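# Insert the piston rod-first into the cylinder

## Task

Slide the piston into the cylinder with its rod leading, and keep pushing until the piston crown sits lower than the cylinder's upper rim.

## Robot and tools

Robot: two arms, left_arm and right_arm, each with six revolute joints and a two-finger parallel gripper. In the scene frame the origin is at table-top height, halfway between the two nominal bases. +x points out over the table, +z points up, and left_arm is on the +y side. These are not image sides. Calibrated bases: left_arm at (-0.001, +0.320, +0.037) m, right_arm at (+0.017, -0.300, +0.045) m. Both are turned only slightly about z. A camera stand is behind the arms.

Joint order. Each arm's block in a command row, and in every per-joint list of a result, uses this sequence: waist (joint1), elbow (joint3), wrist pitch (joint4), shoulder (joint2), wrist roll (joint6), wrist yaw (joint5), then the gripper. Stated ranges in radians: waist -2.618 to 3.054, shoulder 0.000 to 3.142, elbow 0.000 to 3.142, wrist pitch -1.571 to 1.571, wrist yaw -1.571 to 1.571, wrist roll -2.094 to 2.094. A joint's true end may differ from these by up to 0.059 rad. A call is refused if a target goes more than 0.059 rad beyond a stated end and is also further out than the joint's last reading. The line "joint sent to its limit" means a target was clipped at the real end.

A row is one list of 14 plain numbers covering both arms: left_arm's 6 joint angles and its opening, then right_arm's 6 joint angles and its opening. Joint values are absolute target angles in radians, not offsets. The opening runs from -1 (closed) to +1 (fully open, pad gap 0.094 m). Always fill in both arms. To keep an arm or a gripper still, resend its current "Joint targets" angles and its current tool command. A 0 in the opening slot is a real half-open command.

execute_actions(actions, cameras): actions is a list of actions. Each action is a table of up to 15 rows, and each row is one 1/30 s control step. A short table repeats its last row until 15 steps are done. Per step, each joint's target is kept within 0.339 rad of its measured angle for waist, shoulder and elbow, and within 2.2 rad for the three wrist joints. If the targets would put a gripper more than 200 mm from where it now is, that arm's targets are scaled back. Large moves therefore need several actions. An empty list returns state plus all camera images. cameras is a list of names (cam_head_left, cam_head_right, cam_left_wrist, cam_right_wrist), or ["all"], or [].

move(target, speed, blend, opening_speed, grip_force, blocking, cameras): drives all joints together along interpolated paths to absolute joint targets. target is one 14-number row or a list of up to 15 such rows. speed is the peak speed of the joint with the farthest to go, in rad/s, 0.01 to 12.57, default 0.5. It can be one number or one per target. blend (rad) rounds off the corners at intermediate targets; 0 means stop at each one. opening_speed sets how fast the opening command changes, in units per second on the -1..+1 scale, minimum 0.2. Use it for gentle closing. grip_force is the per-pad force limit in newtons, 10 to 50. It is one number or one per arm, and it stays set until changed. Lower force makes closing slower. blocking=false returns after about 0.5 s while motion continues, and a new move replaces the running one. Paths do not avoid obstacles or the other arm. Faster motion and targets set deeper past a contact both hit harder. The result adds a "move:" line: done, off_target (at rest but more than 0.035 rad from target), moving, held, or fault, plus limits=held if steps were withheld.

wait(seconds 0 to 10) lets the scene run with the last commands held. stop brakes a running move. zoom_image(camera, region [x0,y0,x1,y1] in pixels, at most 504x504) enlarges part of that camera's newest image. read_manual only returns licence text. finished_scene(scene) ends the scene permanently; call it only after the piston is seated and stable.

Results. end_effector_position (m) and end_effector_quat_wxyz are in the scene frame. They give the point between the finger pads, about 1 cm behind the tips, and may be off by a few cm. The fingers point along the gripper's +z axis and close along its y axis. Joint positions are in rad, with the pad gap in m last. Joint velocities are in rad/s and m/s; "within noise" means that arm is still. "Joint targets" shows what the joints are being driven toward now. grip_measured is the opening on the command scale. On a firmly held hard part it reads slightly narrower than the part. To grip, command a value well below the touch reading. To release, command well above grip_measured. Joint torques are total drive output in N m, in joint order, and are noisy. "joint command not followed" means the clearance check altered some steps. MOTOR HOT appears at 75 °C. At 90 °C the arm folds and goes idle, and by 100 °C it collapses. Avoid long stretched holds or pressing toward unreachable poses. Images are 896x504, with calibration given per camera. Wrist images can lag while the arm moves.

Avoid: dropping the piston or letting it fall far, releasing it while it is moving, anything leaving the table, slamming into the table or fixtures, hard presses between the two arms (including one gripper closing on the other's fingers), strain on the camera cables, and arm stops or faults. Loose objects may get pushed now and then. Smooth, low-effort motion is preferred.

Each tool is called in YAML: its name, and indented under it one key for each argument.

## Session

Scene 1 done. Now scene 2.

execute_actions:
  actions: []

Scene clock: 0.00 s.
left_arm: end_effector_position=(+0.4118, +0.3366, +0.1065) grip_measured=+1.000 end_effector_quat_wxyz=(+0.570, -0.068, +0.810, +0.117) | right_arm: end_effector_position=(+0.4404, -0.3018, +0.1298) grip_measured=+1.000 end_effector_quat_wxyz=(+0.579, +0.009, +0.815, -0.007)
Joint names: [waist, elbow, wrist pitch, shoulder, wrist roll, wrist yaw]
Joint positions: left_arm=[-0.121 0.424 0.988 1.767 -0.021 -0.389 0.094] | right_arm=[0.034 0.445 0.91 1.692 0.009 0.027 0.094]
Joint velocities: within noise
Joint torques (N m): no reading
Motor temperatures (°C): left_arm=[28 27 30 27 26 27 25] | right_arm=[29 29 28 28 28 29 28]
Heat: left arm: 30 °C; right arm: 29 °C.
Joint targets: left_arm=[-0.121 0.430 0.987 1.761 -0.023 -0.391] | right_arm=[0.034 0.452 0.910 1.685 0.009 0.028]
Tool commands: left_gripper/opening=+1.0 right_gripper/opening=+1.0
camera_calibration:
cam_left_wrist: T_world_to_cam=[[0.256411, -0.949809, -0.179211, 0.234667], [-0.836871, -0.125384, -0.532846, 0.449659], [0.483632, 0.286604, -0.827018, -0.0864949], [0, 0, 0, 1]] pos_world=[0.357967, 0.304059, 0.210121]
cam_right_wrist: T_world_to_cam=[[-0.00354405, -0.998819, -0.0484668, -0.29386], [-0.846659, 0.0287877, -0.531356, 0.458383], [0.532123, 0.0391517, -0.845761, 0.0109776], [0, 0, 0, 1]] pos_world=[0.381211, -0.307138, 0.238606]

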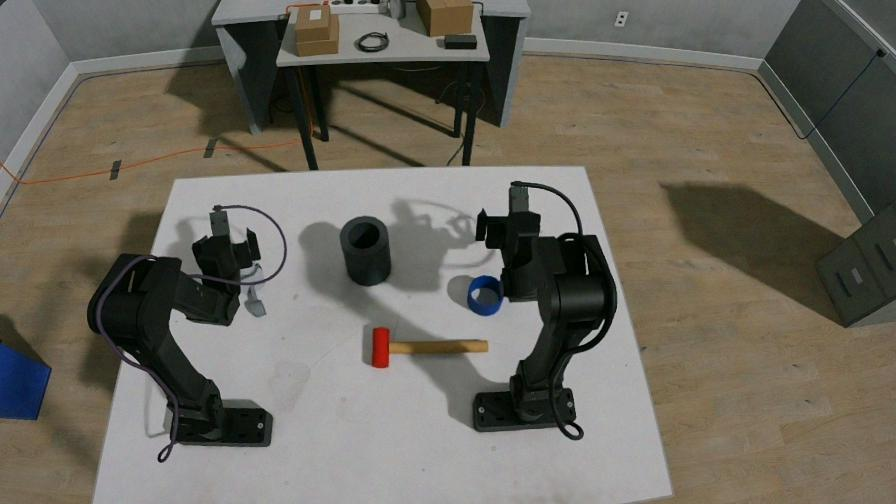

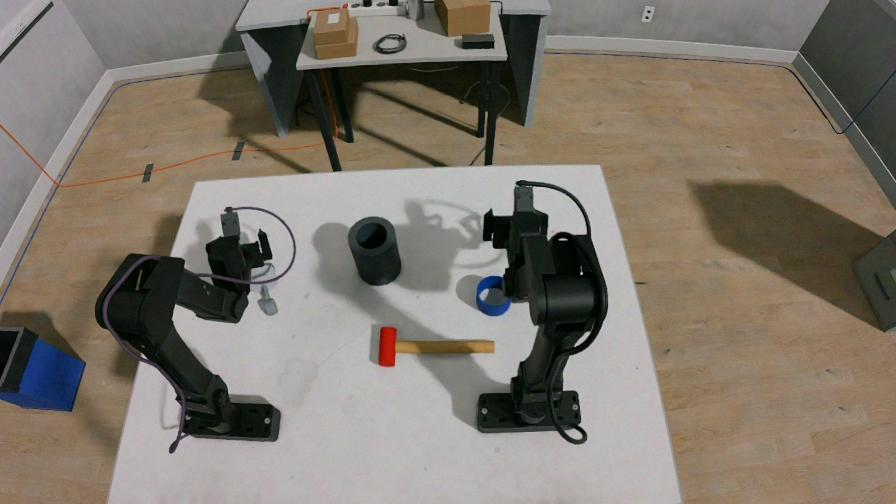

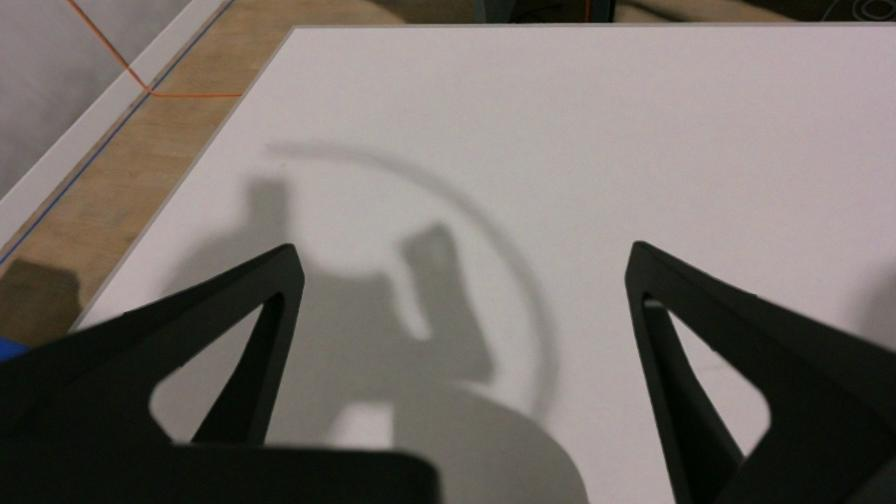

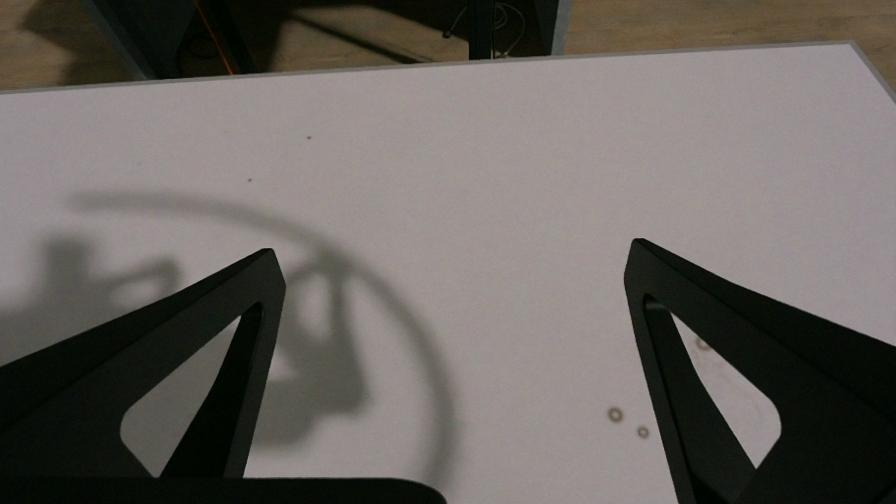

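zoom_image:
  camera: "cam_head_left"
  region: [180, 190, 400, 330]

zoom_image:
  camera: "cam_head_left"
  region: [430, 220, 570, 340]

zoom_image:
  camera: "cam_head_right"
  region: [190, 190, 410, 330]

Scaled by 2.291 from the camera's 896x504 image, which has a finer 1280x720 frame.

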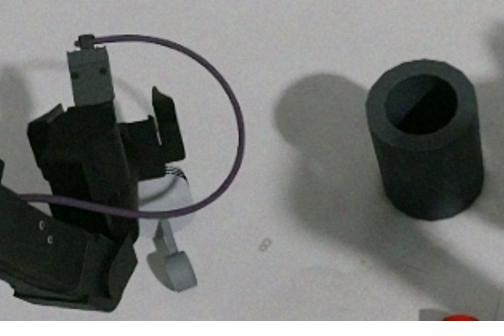

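Scaled by 3.600 from the camera's 896x504 image, which has a finer 1280x720 frame.

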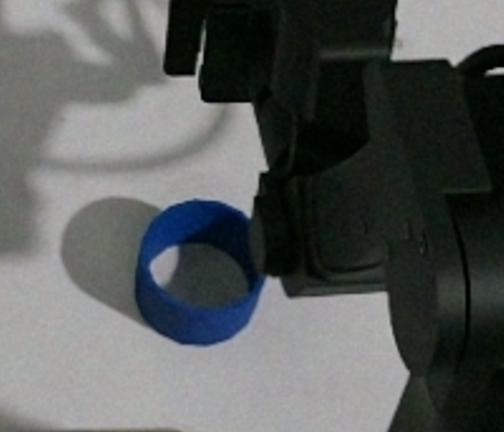

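Scaled by 2.291 from the camera's 896x504 image, which has a finer 1280x720 frame.

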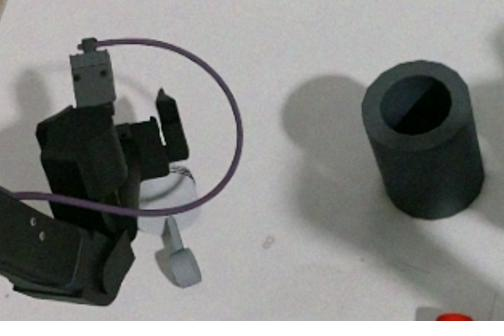

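move:
  target: [-0.067,1.166,-0.82,1.244,0,0,1.0,0.2276,0.659,-0.617,0.942,0,0,1.0]
  speed: 0.9
  cameras: ["all"]

Scene clock: 15.20 s.
left_arm: end_effector_position=(+0.3389, +0.2962, +0.2384) grip_measured=+1.000 end_effector_quat_wxyz=(+0.319, +0.031, +0.947, -0.007) | right_arm: end_effector_position=(+0.2784, -0.2495, +0.1542) grip_measured=+1.000 end_effector_quat_wxyz=(+0.308, -0.089, +0.947, +0.027)
Joint names: [waist, elbow, wrist pitch, shoulder, wrist roll, wrist yaw]
Joint positions: left_arm=[-0.073 1.143 -0.805 1.259 -0.009 -0.014 0.094] | right_arm=[0.221 0.627 -0.613 0.956 0.004 0.007 0.094]
Joint torques (N m): left_arm=[0.58 8.46 0.86 -4.38 0.1 0.13] | right_arm=[0.69 8.61 1.32 -2.78 -0.01 -0.07]
Heat: left arm: 33 °C; right arm: 31 °C.
Joint targets: left_arm=[-0.067 1.166 -0.820 1.244 0.000 0.000] | right_arm=[0.228 0.659 -0.617 0.942 0.000 0.000]
move: done
camera_calibration:
cam_left_wrist: T_world_to_cam=[[-0.0863854, -0.993667, -0.0718615, 0.342114], [-0.996148, 0.0850594, 0.0213173, 0.313303], [-0.0150698, 0.0734262, -0.997187, 0.342127], [0, 0, 0, 1]] pos_world=[0.346805, 0.288177, 0.359071]
cam_right_wrist: T_world_to_cam=[[0.173384, -0.98372, -0.0472563, -0.286629], [-0.98344, -0.175507, 0.0452098, 0.230817], [-0.0527675, 0.0386351, -0.997859, 0.301933], [0, 0, 0, 1]] pos_world=[0.292624, -0.253118, 0.277306]

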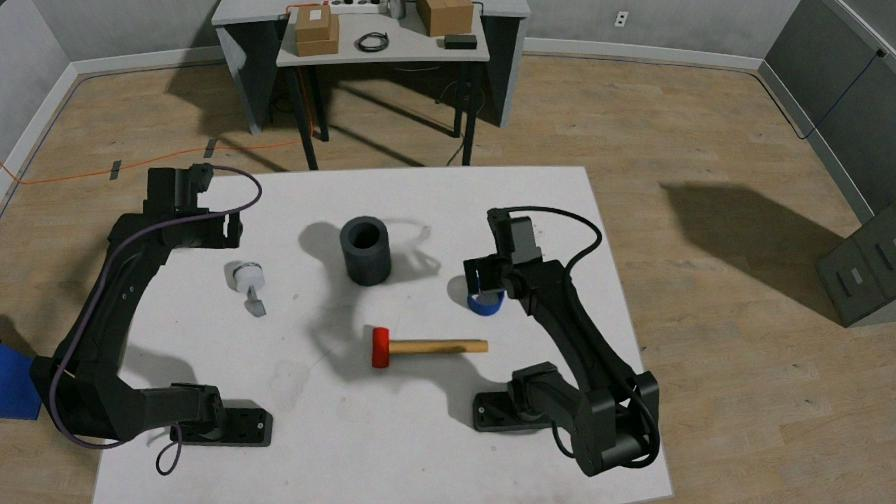

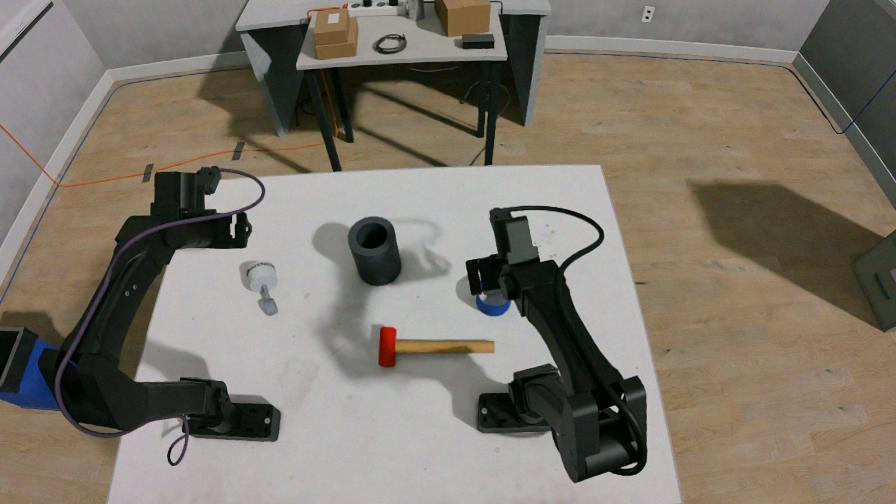

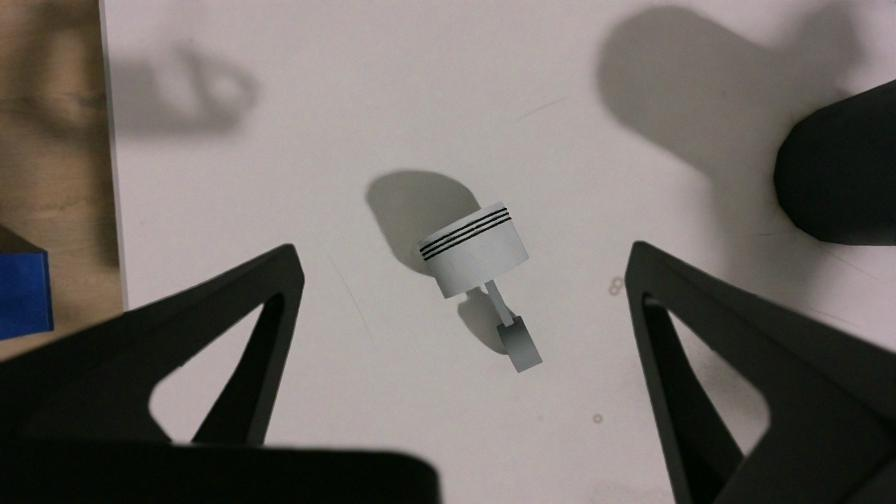

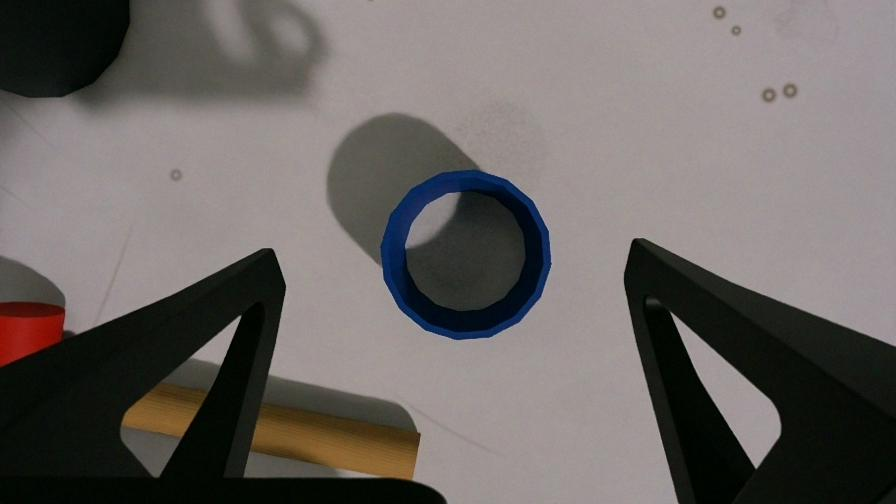

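zoom_image:
  camera: "cam_right_wrist"
  region: [366, 156, 566, 356]

zoom_image:
  camera: "cam_left_wrist"
  region: [380, 180, 580, 380]

Scaled by 2.520 from the camera's 896x504 image, which has a finer 1280x720 frame.

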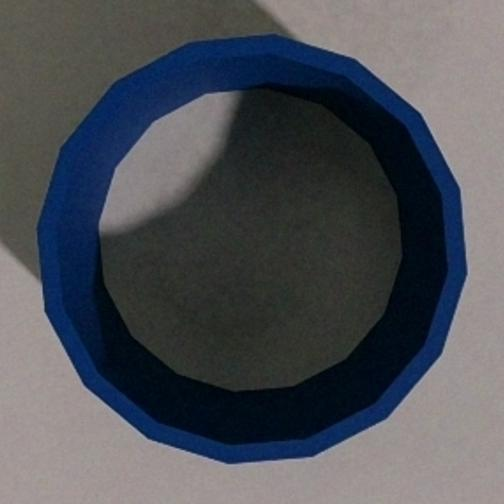

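Scaled by 2.520 from the camera's 896x504 image, which has a finer 1280x720 frame.

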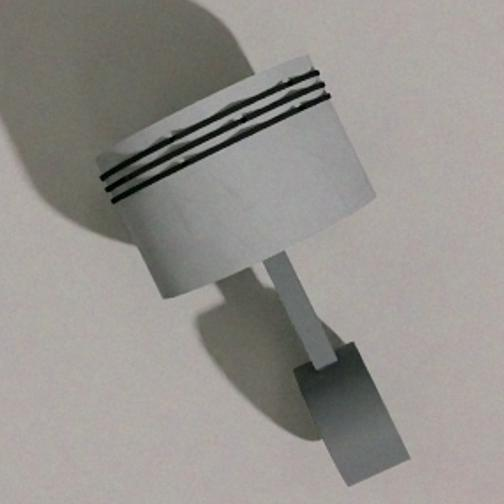

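move:
  target:
    - [-0.003,1.885,-1.516,2.157,-0.366,0.096,1.0,0.201,0.562,-0.500,1.115,0,0,1.0]
  speed: 0.7
  cameras: ["cam_left_wrist", "cam_right_wrist"]

Scene clock: 27.03 s.
left_arm: end_effector_position=(+0.3603, +0.3005, +0.1220) grip_measured=+1.000 end_effector_quat_wxyz=(-0.113, -0.174, +0.978, -0.021) | right_arm: end_effector_position=(+0.2813, -0.2525, +0.1090) grip_measured=+1.000 end_effector_quat_wxyz=(+0.256, -0.084, +0.963, +0.020)
Joint names: [waist, elbow, wrist pitch, shoulder, wrist roll, wrist yaw]
Joint positions: left_arm=[-0.008 1.86 -1.501 2.144 -0.357 0.084 0.094] | right_arm=[0.208 0.575 -0.514 1.111 0.003 0.007 0.094]
Joint torques (N m): left_arm=[0.44 7.36 -0.45 -8.88 -0.08 0.16] | right_arm=[-0.64 4.98 1.36 -2.25 -0.02 -0.08]
Heat: left arm: 33 °C; right arm: 31 °C.
Joint targets: left_arm=[-0.003 1.885 -1.516 2.157 -0.366 0.096] | right_arm=[0.201 0.562 -0.500 1.115 0.000 0.000]
move: done
camera_calibration:
cam_left_wrist: T_world_to_cam=[[0.282219, -0.959107, -0.0215771, 0.190528], [-0.590714, -0.191453, 0.783839, 0.180754], [-0.755917, -0.208468, -0.620589, 0.531752], [0, 0, 0, 1]] pos_world=[0.454963, 0.328196, 0.192429]
cam_right_wrist: T_world_to_cam=[[0.155807, -0.986762, -0.0450103, -0.288329], [-0.974923, -0.160948, 0.153694, 0.224636], [-0.158903, 0.019935, -0.987093, 0.28105], [0, 0, 0, 1]] pos_world=[0.308586, -0.25396, 0.22992]
Images, in order (width x height): cam_left_wrist 896x504, cam_right_wrist 896x504.

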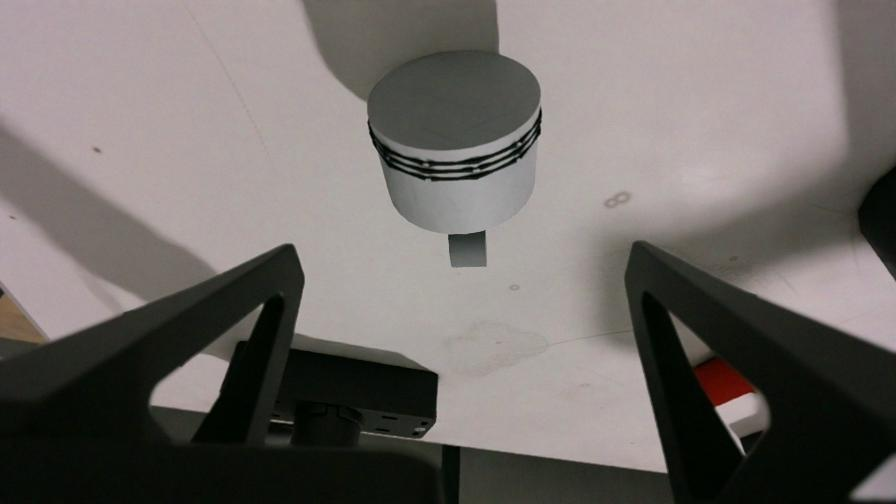

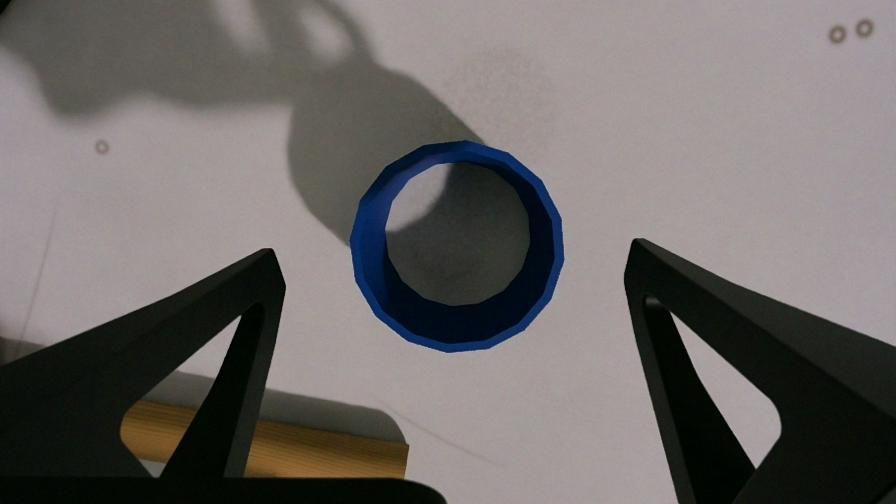

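move:
  target:
    - [-0.008,1.673,-1.325,2.168,-0.380,0.108,1.0,0.201,0.336,-0.044,1.346,0,0,1.0]
  speed: 0.3
  cameras: ["cam_left_wrist", "cam_right_wrist"]

Scene clock: 37.30 s.
left_arm: end_effector_position=(+0.3481, +0.2984, +0.0787) grip_measured=+1.000 end_effector_quat_wxyz=(-0.126, -0.182, +0.975, -0.024) | right_arm: end_effector_position=(+0.2805, -0.2525, +0.0303) grip_measured=+1.000 end_effector_quat_wxyz=(+0.256, -0.084, +0.963, +0.021)
Joint names: [waist, elbow, wrist pitch, shoulder, wrist roll, wrist yaw]
Joint positions: left_arm=[-0.008 1.681 -1.347 2.144 -0.371 0.096 0.094] | right_arm=[0.208 0.347 -0.058 1.34 0.003 0.006 0.094]
Joint torques (N m): left_arm=[-0.01 4.72 -0.16 -7.98 -0.08 0.17] | right_arm=[-0.64 4 1.33 -2.76 -0.01 -0.08]
Heat: left arm: 32 °C; right arm: 31 °C.
Joint targets: left_arm=[-0.008 1.673 -1.325 2.168 -0.380 0.108] | right_arm=[0.201 0.336 -0.044 1.346 0.000 0.000]
move: done
camera_calibration:
cam_left_wrist: T_world_to_cam=[[0.29765, -0.954436, -0.0213622, 0.184358], [-0.566446, -0.194575, 0.800799, 0.19823], [-0.768468, -0.226257, -0.598552, 0.503175], [0, 0, 0, 1]] pos_world=[0.444087, 0.328376, 0.146372]
cam_right_wrist: T_world_to_cam=[[0.156083, -0.986688, -0.04565, -0.29175], [-0.974682, -0.161346, 0.1548, 0.235809], [-0.160105, 0.0203325, -0.986891, 0.20371], [0, 0, 0, 1]] pos_world=[0.307991, -0.253962, 0.151218]
Images, in order (width x height): cam_left_wrist 896x504, cam_right_wrist 896x504.

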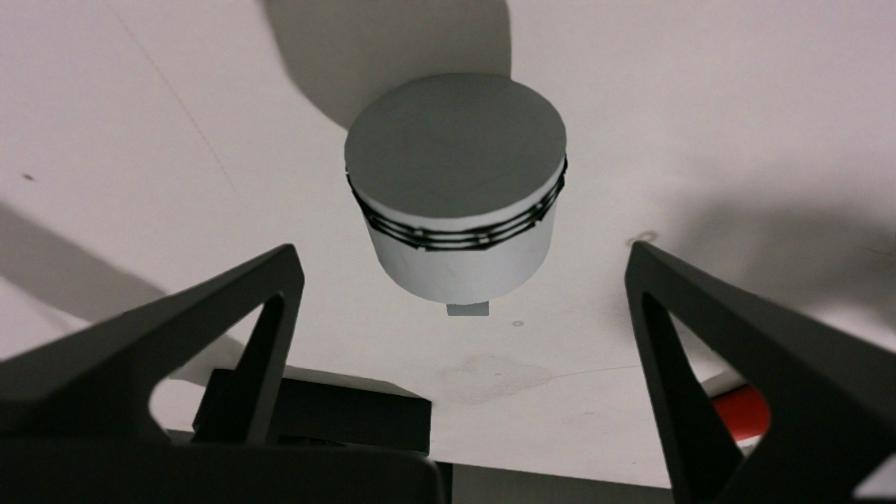

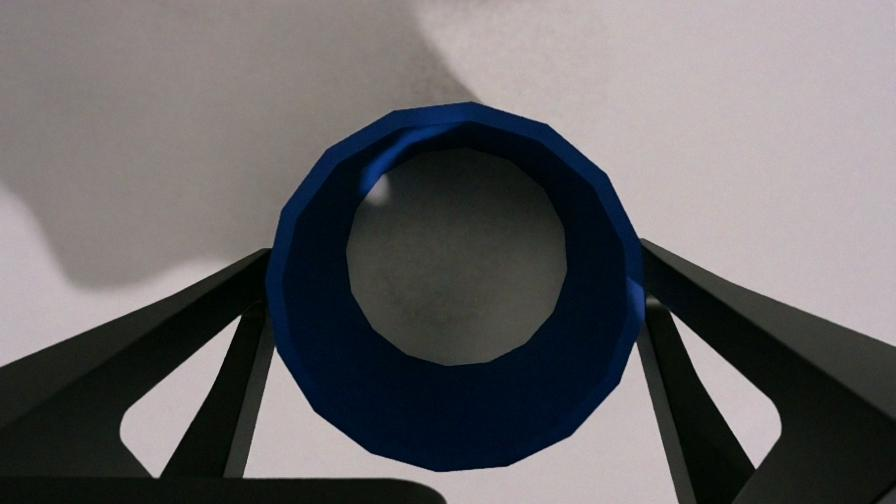

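move:
  target:
    - [-0.008,1.560,-1.165,2.220,-0.382,0.108,1.0,0.201,0.336,-0.044,1.346,0,0,0.6]
  speed: 0.25
  opening_speed: 0.6
  grip_force: [50, 30]
  cameras: ["cam_left_wrist", "cam_right_wrist"]

Scene clock: 41.60 s.
left_arm: end_effector_position=(+0.3450, +0.2985, +0.0306) grip_measured=+1.000 end_effector_quat_wxyz=(-0.131, -0.183, +0.974, -0.023) | right_arm: end_effector_position=(+0.2806, -0.2524, +0.0304) grip_measured=+0.737 end_effector_quat_wxyz=(+0.256, -0.085, +0.963, +0.021)
Joint names: [waist, elbow, wrist pitch, shoulder, wrist roll, wrist yaw]
Joint positions: left_arm=[-0.008 1.567 -1.187 2.199 -0.373 0.096 0.094] | right_arm=[0.208 0.347 -0.057 1.34 0.003 0.006 0.082]
Joint torques (N m): left_arm=[-0.02 4.56 -0.14 -8.31 -0.08 0.17] | right_arm=[-0.66 3.95 1.34 -2.86 0 -0.07]
Heat: left arm: 31 °C; right arm: 31 °C.
Joint targets: left_arm=[-0.008 1.560 -1.165 2.220 -0.382 0.108] | right_arm=[0.201 0.336 -0.044 1.346 0.000 0.000]
grip_force (N): 50, 30
move: done
camera_calibration:
cam_left_wrist: T_world_to_cam=[[0.299217, -0.953868, -0.024595, 0.18368], [-0.558845, -0.196079, 0.805757, 0.23274], [-0.773409, -0.227352, -0.591735, 0.473856], [0, 0, 0, 1]] pos_world=[0.44159, 0.328573, 0.0973823]
cam_right_wrist: T_world_to_cam=[[0.156679, -0.986586, -0.0458253, -0.291778], [-0.9747, -0.161947, 0.154056, 0.235773], [-0.15941, 0.0205286, -0.986999, 0.203659], [0, 0, 0, 1]] pos_world=[0.307989, -0.253862, 0.151318]
Images, in order (width x height): cam_left_wrist 896x504, cam_right_wrist 896x504.

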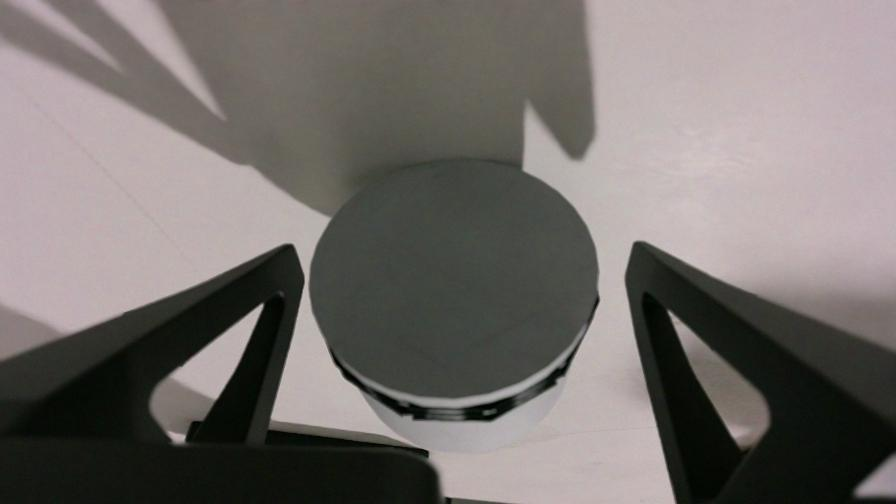

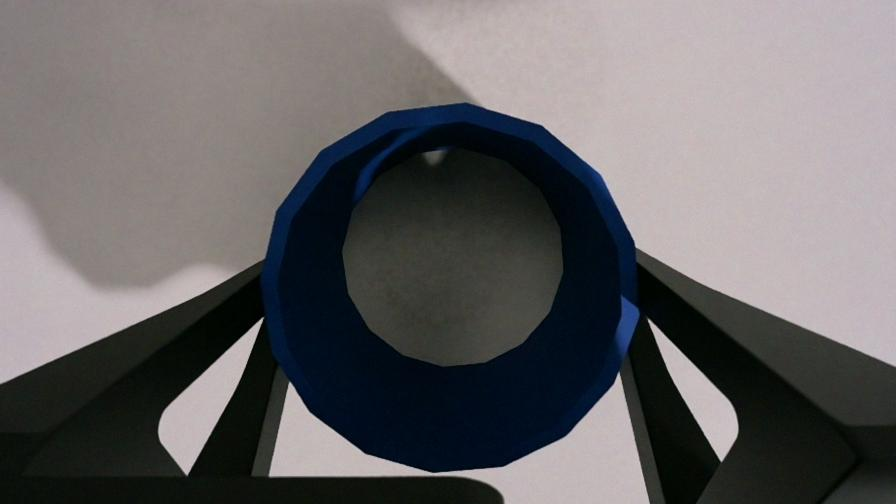

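move:
  target:
    - [-0.008,1.613,-1.225,2.173,-0.382,0.108,1.0,0.201,0.600,-0.500,1.110,0,0,0.6]
    - [-0.008,1.613,-1.225,2.173,-0.382,0.108,0.34,0.467,1.726,-0.830,1.927,0,0,0.6]
  speed: [0.35, 0.8]
  blend: [0.05, 0]
  opening_speed: 1.0
  cameras: ["cam_left_wrist", "cam_right_wrist"]

Scene clock: 51.43 s.
left_arm: end_effector_position=(+0.3466, +0.2984, +0.0361) grip_measured=+0.430 end_effector_quat_wxyz=(-0.132, -0.183, +0.974, -0.023) | right_arm: end_effector_position=(+0.4512, -0.0960, +0.1909) grip_measured=+0.737 end_effector_quat_wxyz=(+0.236, -0.210, +0.947, +0.052)
Joint names: [waist, elbow, wrist pitch, shoulder, wrist roll, wrist yaw]
Joint positions: left_arm=[-0.008 1.589 -1.212 2.199 -0.374 0.096 0.067] | right_arm=[0.467 1.682 -0.845 1.92 0.002 0.003 0.082]
Joint torques (N m): left_arm=[-0.01 6.93 -0.49 -11.74 -0.07 0.17] | right_arm=[0.05 9.43 1.32 -9.69 -0.01 -0.02]
Heat: left arm: 31 °C; right arm: 31 °C.
Joint targets: left_arm=[-0.008 1.613 -1.225 2.173 -0.382 0.108] | right_arm=[0.467 1.726 -0.830 1.927 0.000 0.000]
grip_force (N): 50, 30
move: off_target (right_arm); right_arm: the elbow is farthest, 0.044 rad from its target
camera_calibration:
cam_left_wrist: T_world_to_cam=[[0.300043, -0.953594, -0.0251696, 0.1829], [-0.556794, -0.196494, 0.807075, 0.22859], [-0.774568, -0.228143, -0.589912, 0.478837], [0, 0, 0, 1]] pos_world=[0.443291, 0.328572, 0.102585]
cam_right_wrist: T_world_to_cam=[[0.404421, -0.913343, -0.0474177, -0.26137], [-0.894933, -0.405891, 0.185329, 0.337292], [-0.188515, -0.0325154, -0.981532, 0.393043], [0, 0, 0, 1]] pos_world=[0.481652, -0.0890366, 0.310881]
Images, in order (width x height): cam_left_wrist 896x504, cam_right_wrist 896x504.

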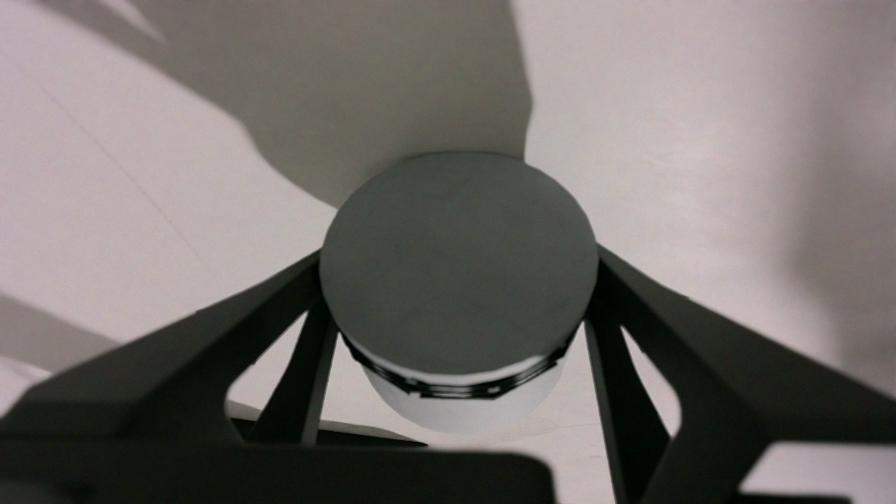

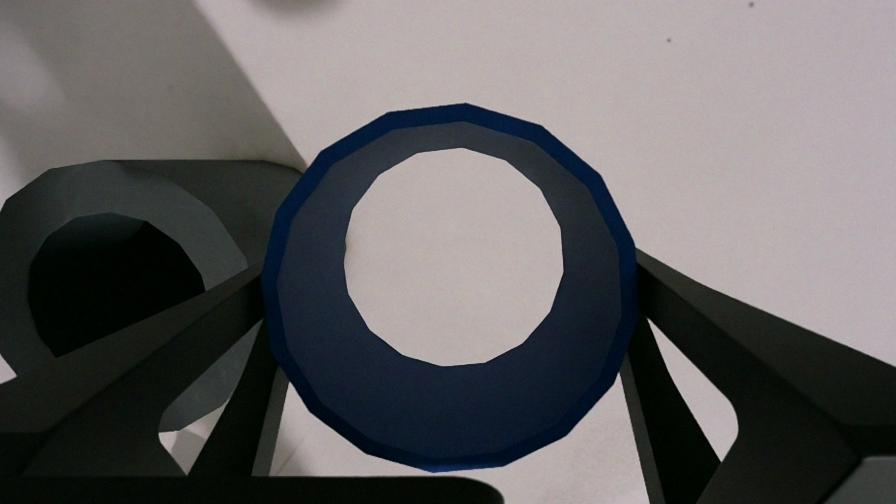

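move:
  target:
    - [-0.008,1.810,-1.450,2.105,-0.382,0.108,0.34,0.7507,1.607,-0.780,1.838,0,0,0.6]
    - [-0.17,1.46,-0.95,1.475,-0.19,0.05,0.34,0.7507,1.607,-0.780,1.838,0,0,0.6]
    - [-0.350,0.820,-0.030,0.980,0,0,0.34,0.7507,1.607,-0.780,1.838,0,0,0.6]
  speed: [0.35, 0.5, 0.6]
  blend: [0.05, 0.1, 0]
  cameras: ["all"]

Scene clock: 70.43 s.
left_arm: end_effector_position=(+0.3458, +0.1913, +0.3032) grip_measured=+0.429 end_effector_quat_wxyz=(+0.565, +0.142, +0.805, -0.108) | right_arm: end_effector_position=(+0.3689, +0.0133, +0.1865) grip_measured=+0.737 end_effector_quat_wxyz=(+0.227, -0.344, +0.907, +0.087)
Joint names: [waist, elbow, wrist pitch, shoulder, wrist roll, wrist yaw]
Joint positions: left_arm=[-0.345 0.81 -0.134 1.021 -0.009 0.012 0.067] | right_arm=[0.753 1.616 -0.813 1.884 0.002 -0.001 0.082]
Joint torques (N m): left_arm=[-0.47 7.91 2.42 -4.89 0.09 -0.15] | right_arm=[-0.21 5.22 1.52 -14.38 -0.01 -0.01]
Heat: left arm: 32 °C; right arm: 31 °C.
Joint targets: left_arm=[-0.350 0.820 -0.030 0.980 0.000 0.000] | right_arm=[0.751 1.607 -0.780 1.838 0.000 0.000]
grip_force (N): 50, 30
move: off_target (left_arm, right_arm); left_arm: the wrist pitch is farthest, 0.104 rad from its target; right_arm: the shoulder is farthest, 0.046 rad from its target
camera_calibration:
cam_left_wrist: T_world_to_cam=[[-0.335546, -0.940356, -0.0560407, 0.314379], [-0.790084, 0.313324, -0.526873, 0.379099], [0.513007, -0.132513, -0.848095, 0.226104], [0, 0, 0, 1]] pos_world=[0.289015, 0.206809, 0.409113]
cam_right_wrist: T_world_to_cam=[[0.647761, -0.76018, -0.050314, -0.219721], [-0.742199, -0.644581, 0.183455, 0.255921], [-0.17189, -0.0814918, -0.98174, 0.371364], [0, 0, 0, 1]] pos_world=[0.396105, 0.0281976, 0.306578]

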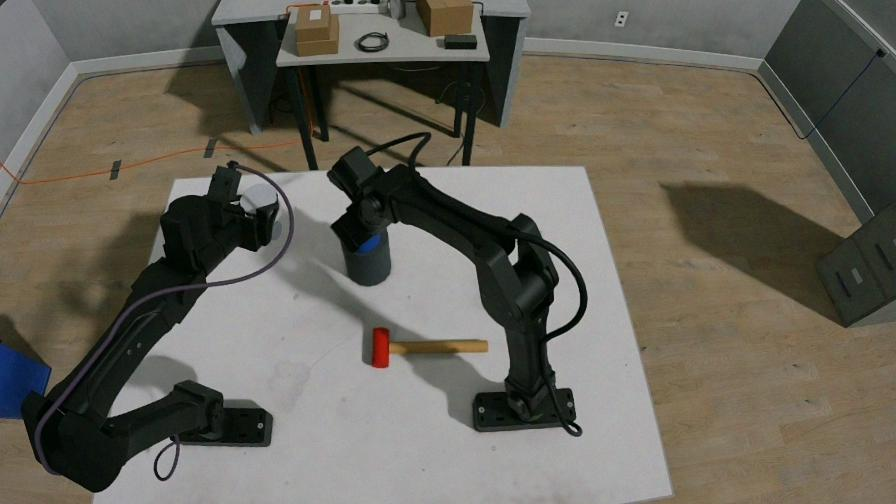

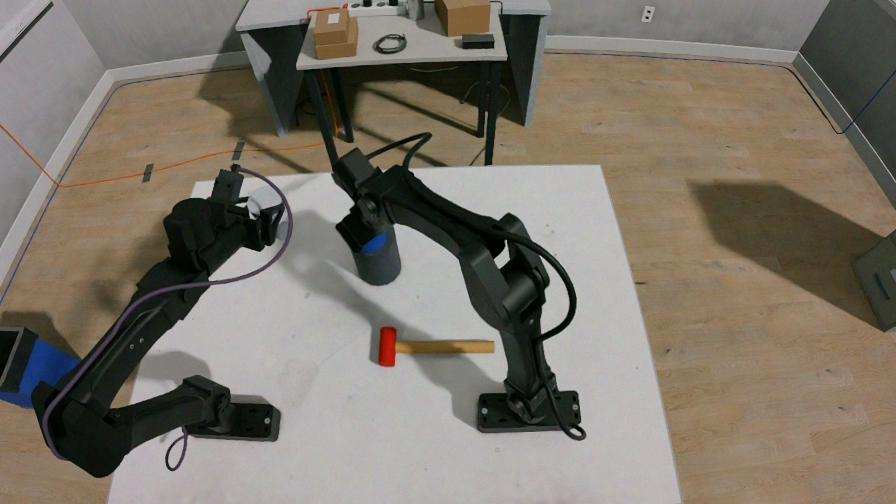

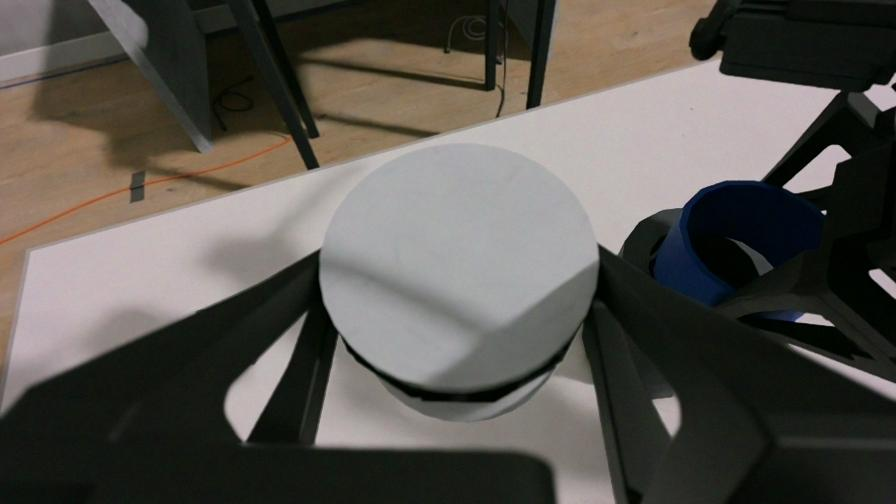

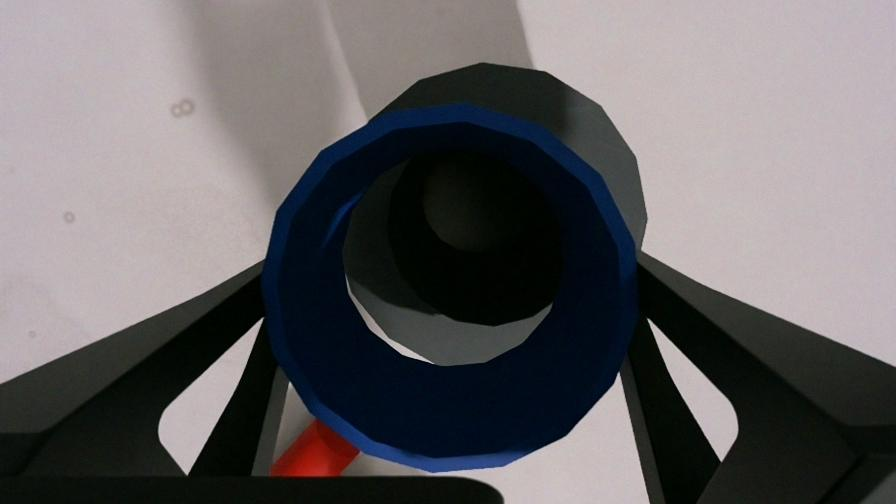

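zoom_image:
  camera: "cam_right_wrist"
  region: [320, 50, 660, 390]

zoom_image:
  camera: "cam_left_wrist"
  region: [600, 160, 850, 410]

Scaled by 1.482 from the camera's 896x504 image, which has a finer 1280x720 frame.

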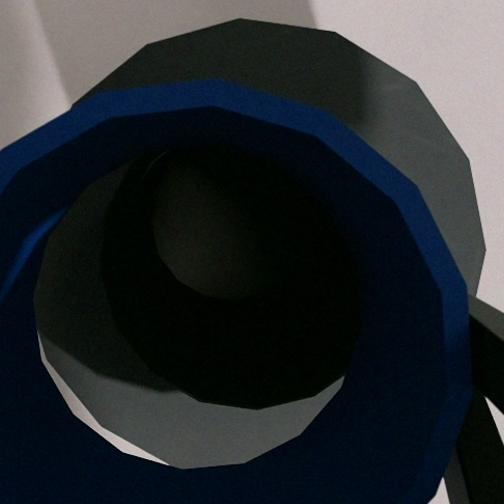

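Scaled by 2.016 from the camera's 896x504 image, which has a finer 1280x720 frame.

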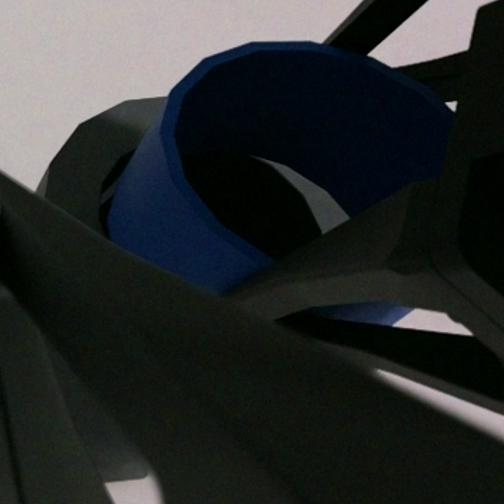

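move:
  target: [-0.350,0.820,-0.030,0.980,0,0,0.34,0.721,1.562,-0.700,1.900,0,0,0.6]
  speed: 0.2
  cameras: ["cam_left_wrist", "cam_right_wrist"]

zoom_image:
  camera: "cam_right_wrist"
  region: [300, 50, 640, 390]

zoom_image:
  camera: "cam_left_wrist"
  region: [600, 160, 850, 410]

Scene clock: 75.07 s.
left_arm: end_effector_position=(+0.3459, +0.1913, +0.3033) grip_measured=+0.429 end_effector_quat_wxyz=(+0.565, +0.143, +0.805, -0.108) | right_arm: end_effector_position=(+0.3827, +0.0070, +0.1747) grip_measured=+0.737 end_effector_quat_wxyz=(+0.238, -0.329, +0.909, +0.087)
Joint names: [waist, elbow, wrist pitch, shoulder, wrist roll, wrist yaw]
Joint positions: left_arm=[-0.345 0.81 -0.133 1.021 -0.008 0.012 0.067] | right_arm=[0.724 1.569 -0.734 1.892 0.002 -0.001 0.082]
Joint torques (N m): left_arm=[-0.47 7.91 2.42 -4.89 0.09 -0.15] | right_arm=[-0.28 5.55 1.6 -9.4 0.01 0.01]
Motor temperatures (°C): left_arm=[28 28 36 30 26 27 26] | right_arm=[29 30 31 30 28 29 28]
Heat: left arm: 36 °C; right arm: 31 °C.
Joint targets: left_arm=[-0.350 0.820 -0.030 0.980 0.000 0.000] | right_arm=[0.721 1.562 -0.700 1.900 0.000 0.000]
grip_force (N): 50, 30
move: off_target (left_arm); left_arm: the wrist pitch is farthest, 0.103 rad from its target
camera_calibration:
cam_left_wrist: T_world_to_cam=[[-0.335636, -0.940303, -0.0563871, 0.314536], [-0.789794, 0.313527, -0.527187, 0.379102], [0.513394, -0.132409, -0.847876, 0.225881], [0, 0, 0, 1]] pos_world=[0.289016, 0.20681, 0.409112]
cam_right_wrist: T_world_to_cam=[[0.626313, -0.777915, -0.0507941, -0.22559], [-0.76367, -0.625327, 0.16054, 0.276448], [-0.156649, -0.0617585, -0.985721, 0.35633], [0, 0, 0, 1]] pos_world=[0.408224, 0.0193874, 0.295402]
Images, in order (width x height): cam_left_wrist 896x504, cam_right_wrist 896x504.

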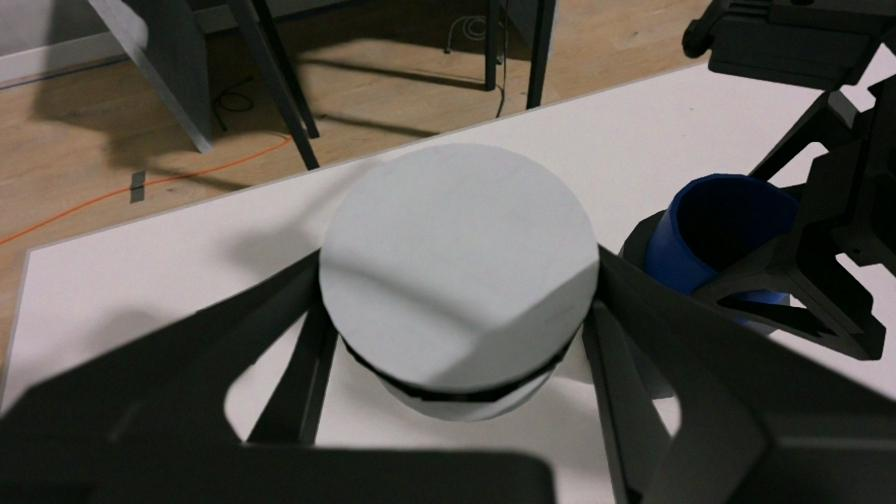

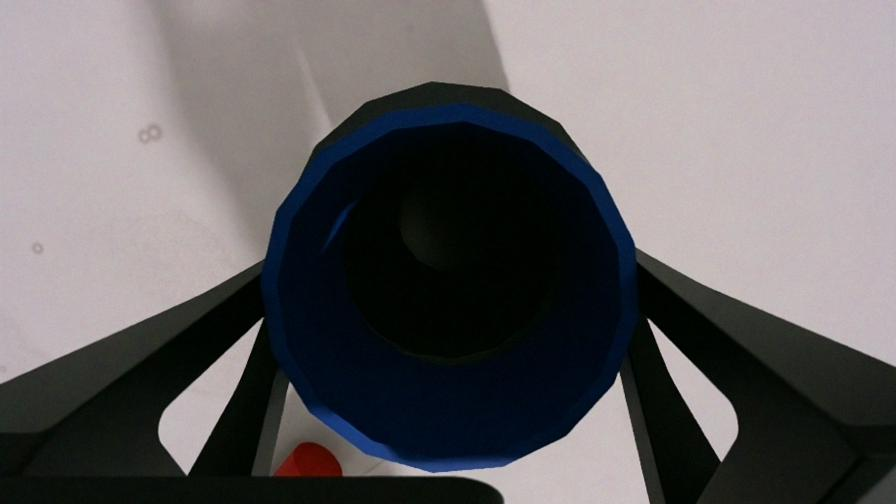

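Scaled by 1.482 from the camera's 896x504 image, which has a finer 1280x720 frame.

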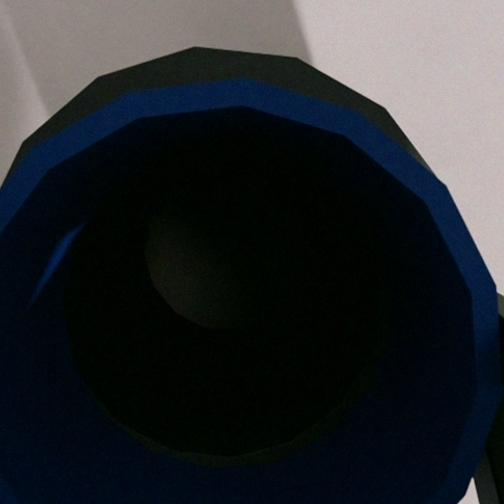

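Scaled by 2.016 from the camera's 896x504 image, which has a finer 1280x720 frame.

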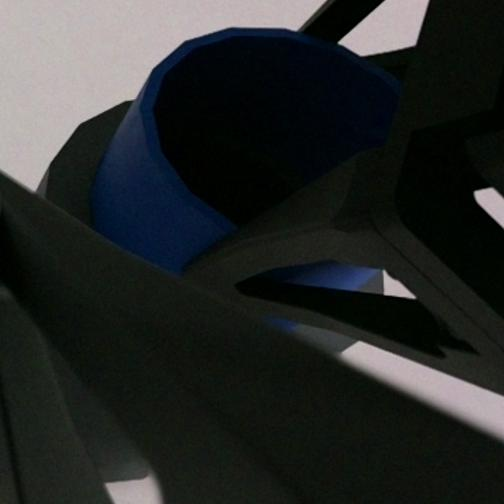

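zoom_image:
  camera: "cam_left_wrist"
  region: [610, 160, 730, 280]

zoom_image:
  camera: "cam_left_wrist"
  region: [690, 240, 810, 360]

Scaled by 4.200 from the camera's 896x504 image, which has a finer 1280x720 frame.

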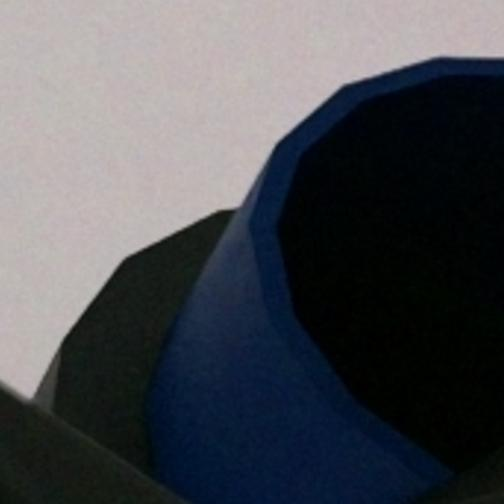

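Scaled by 4.200 from the camera's 896x504 image, which has a finer 1280x720 frame.

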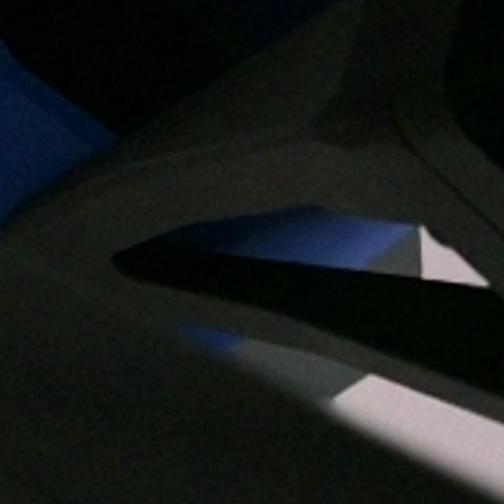

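zoom_image:
  camera: "cam_right_wrist"
  region: [330, 180, 580, 380]

Scaled by 2.016 from the camera's 896x504 image, which has a finer 1280x720 frame.

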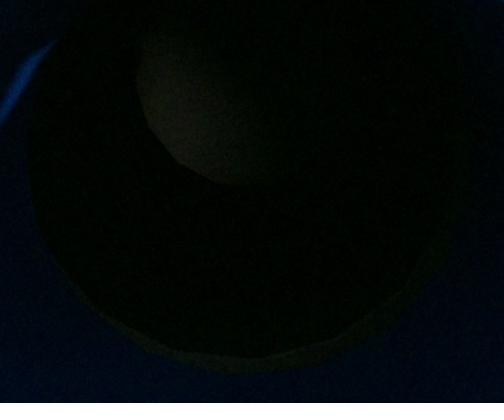

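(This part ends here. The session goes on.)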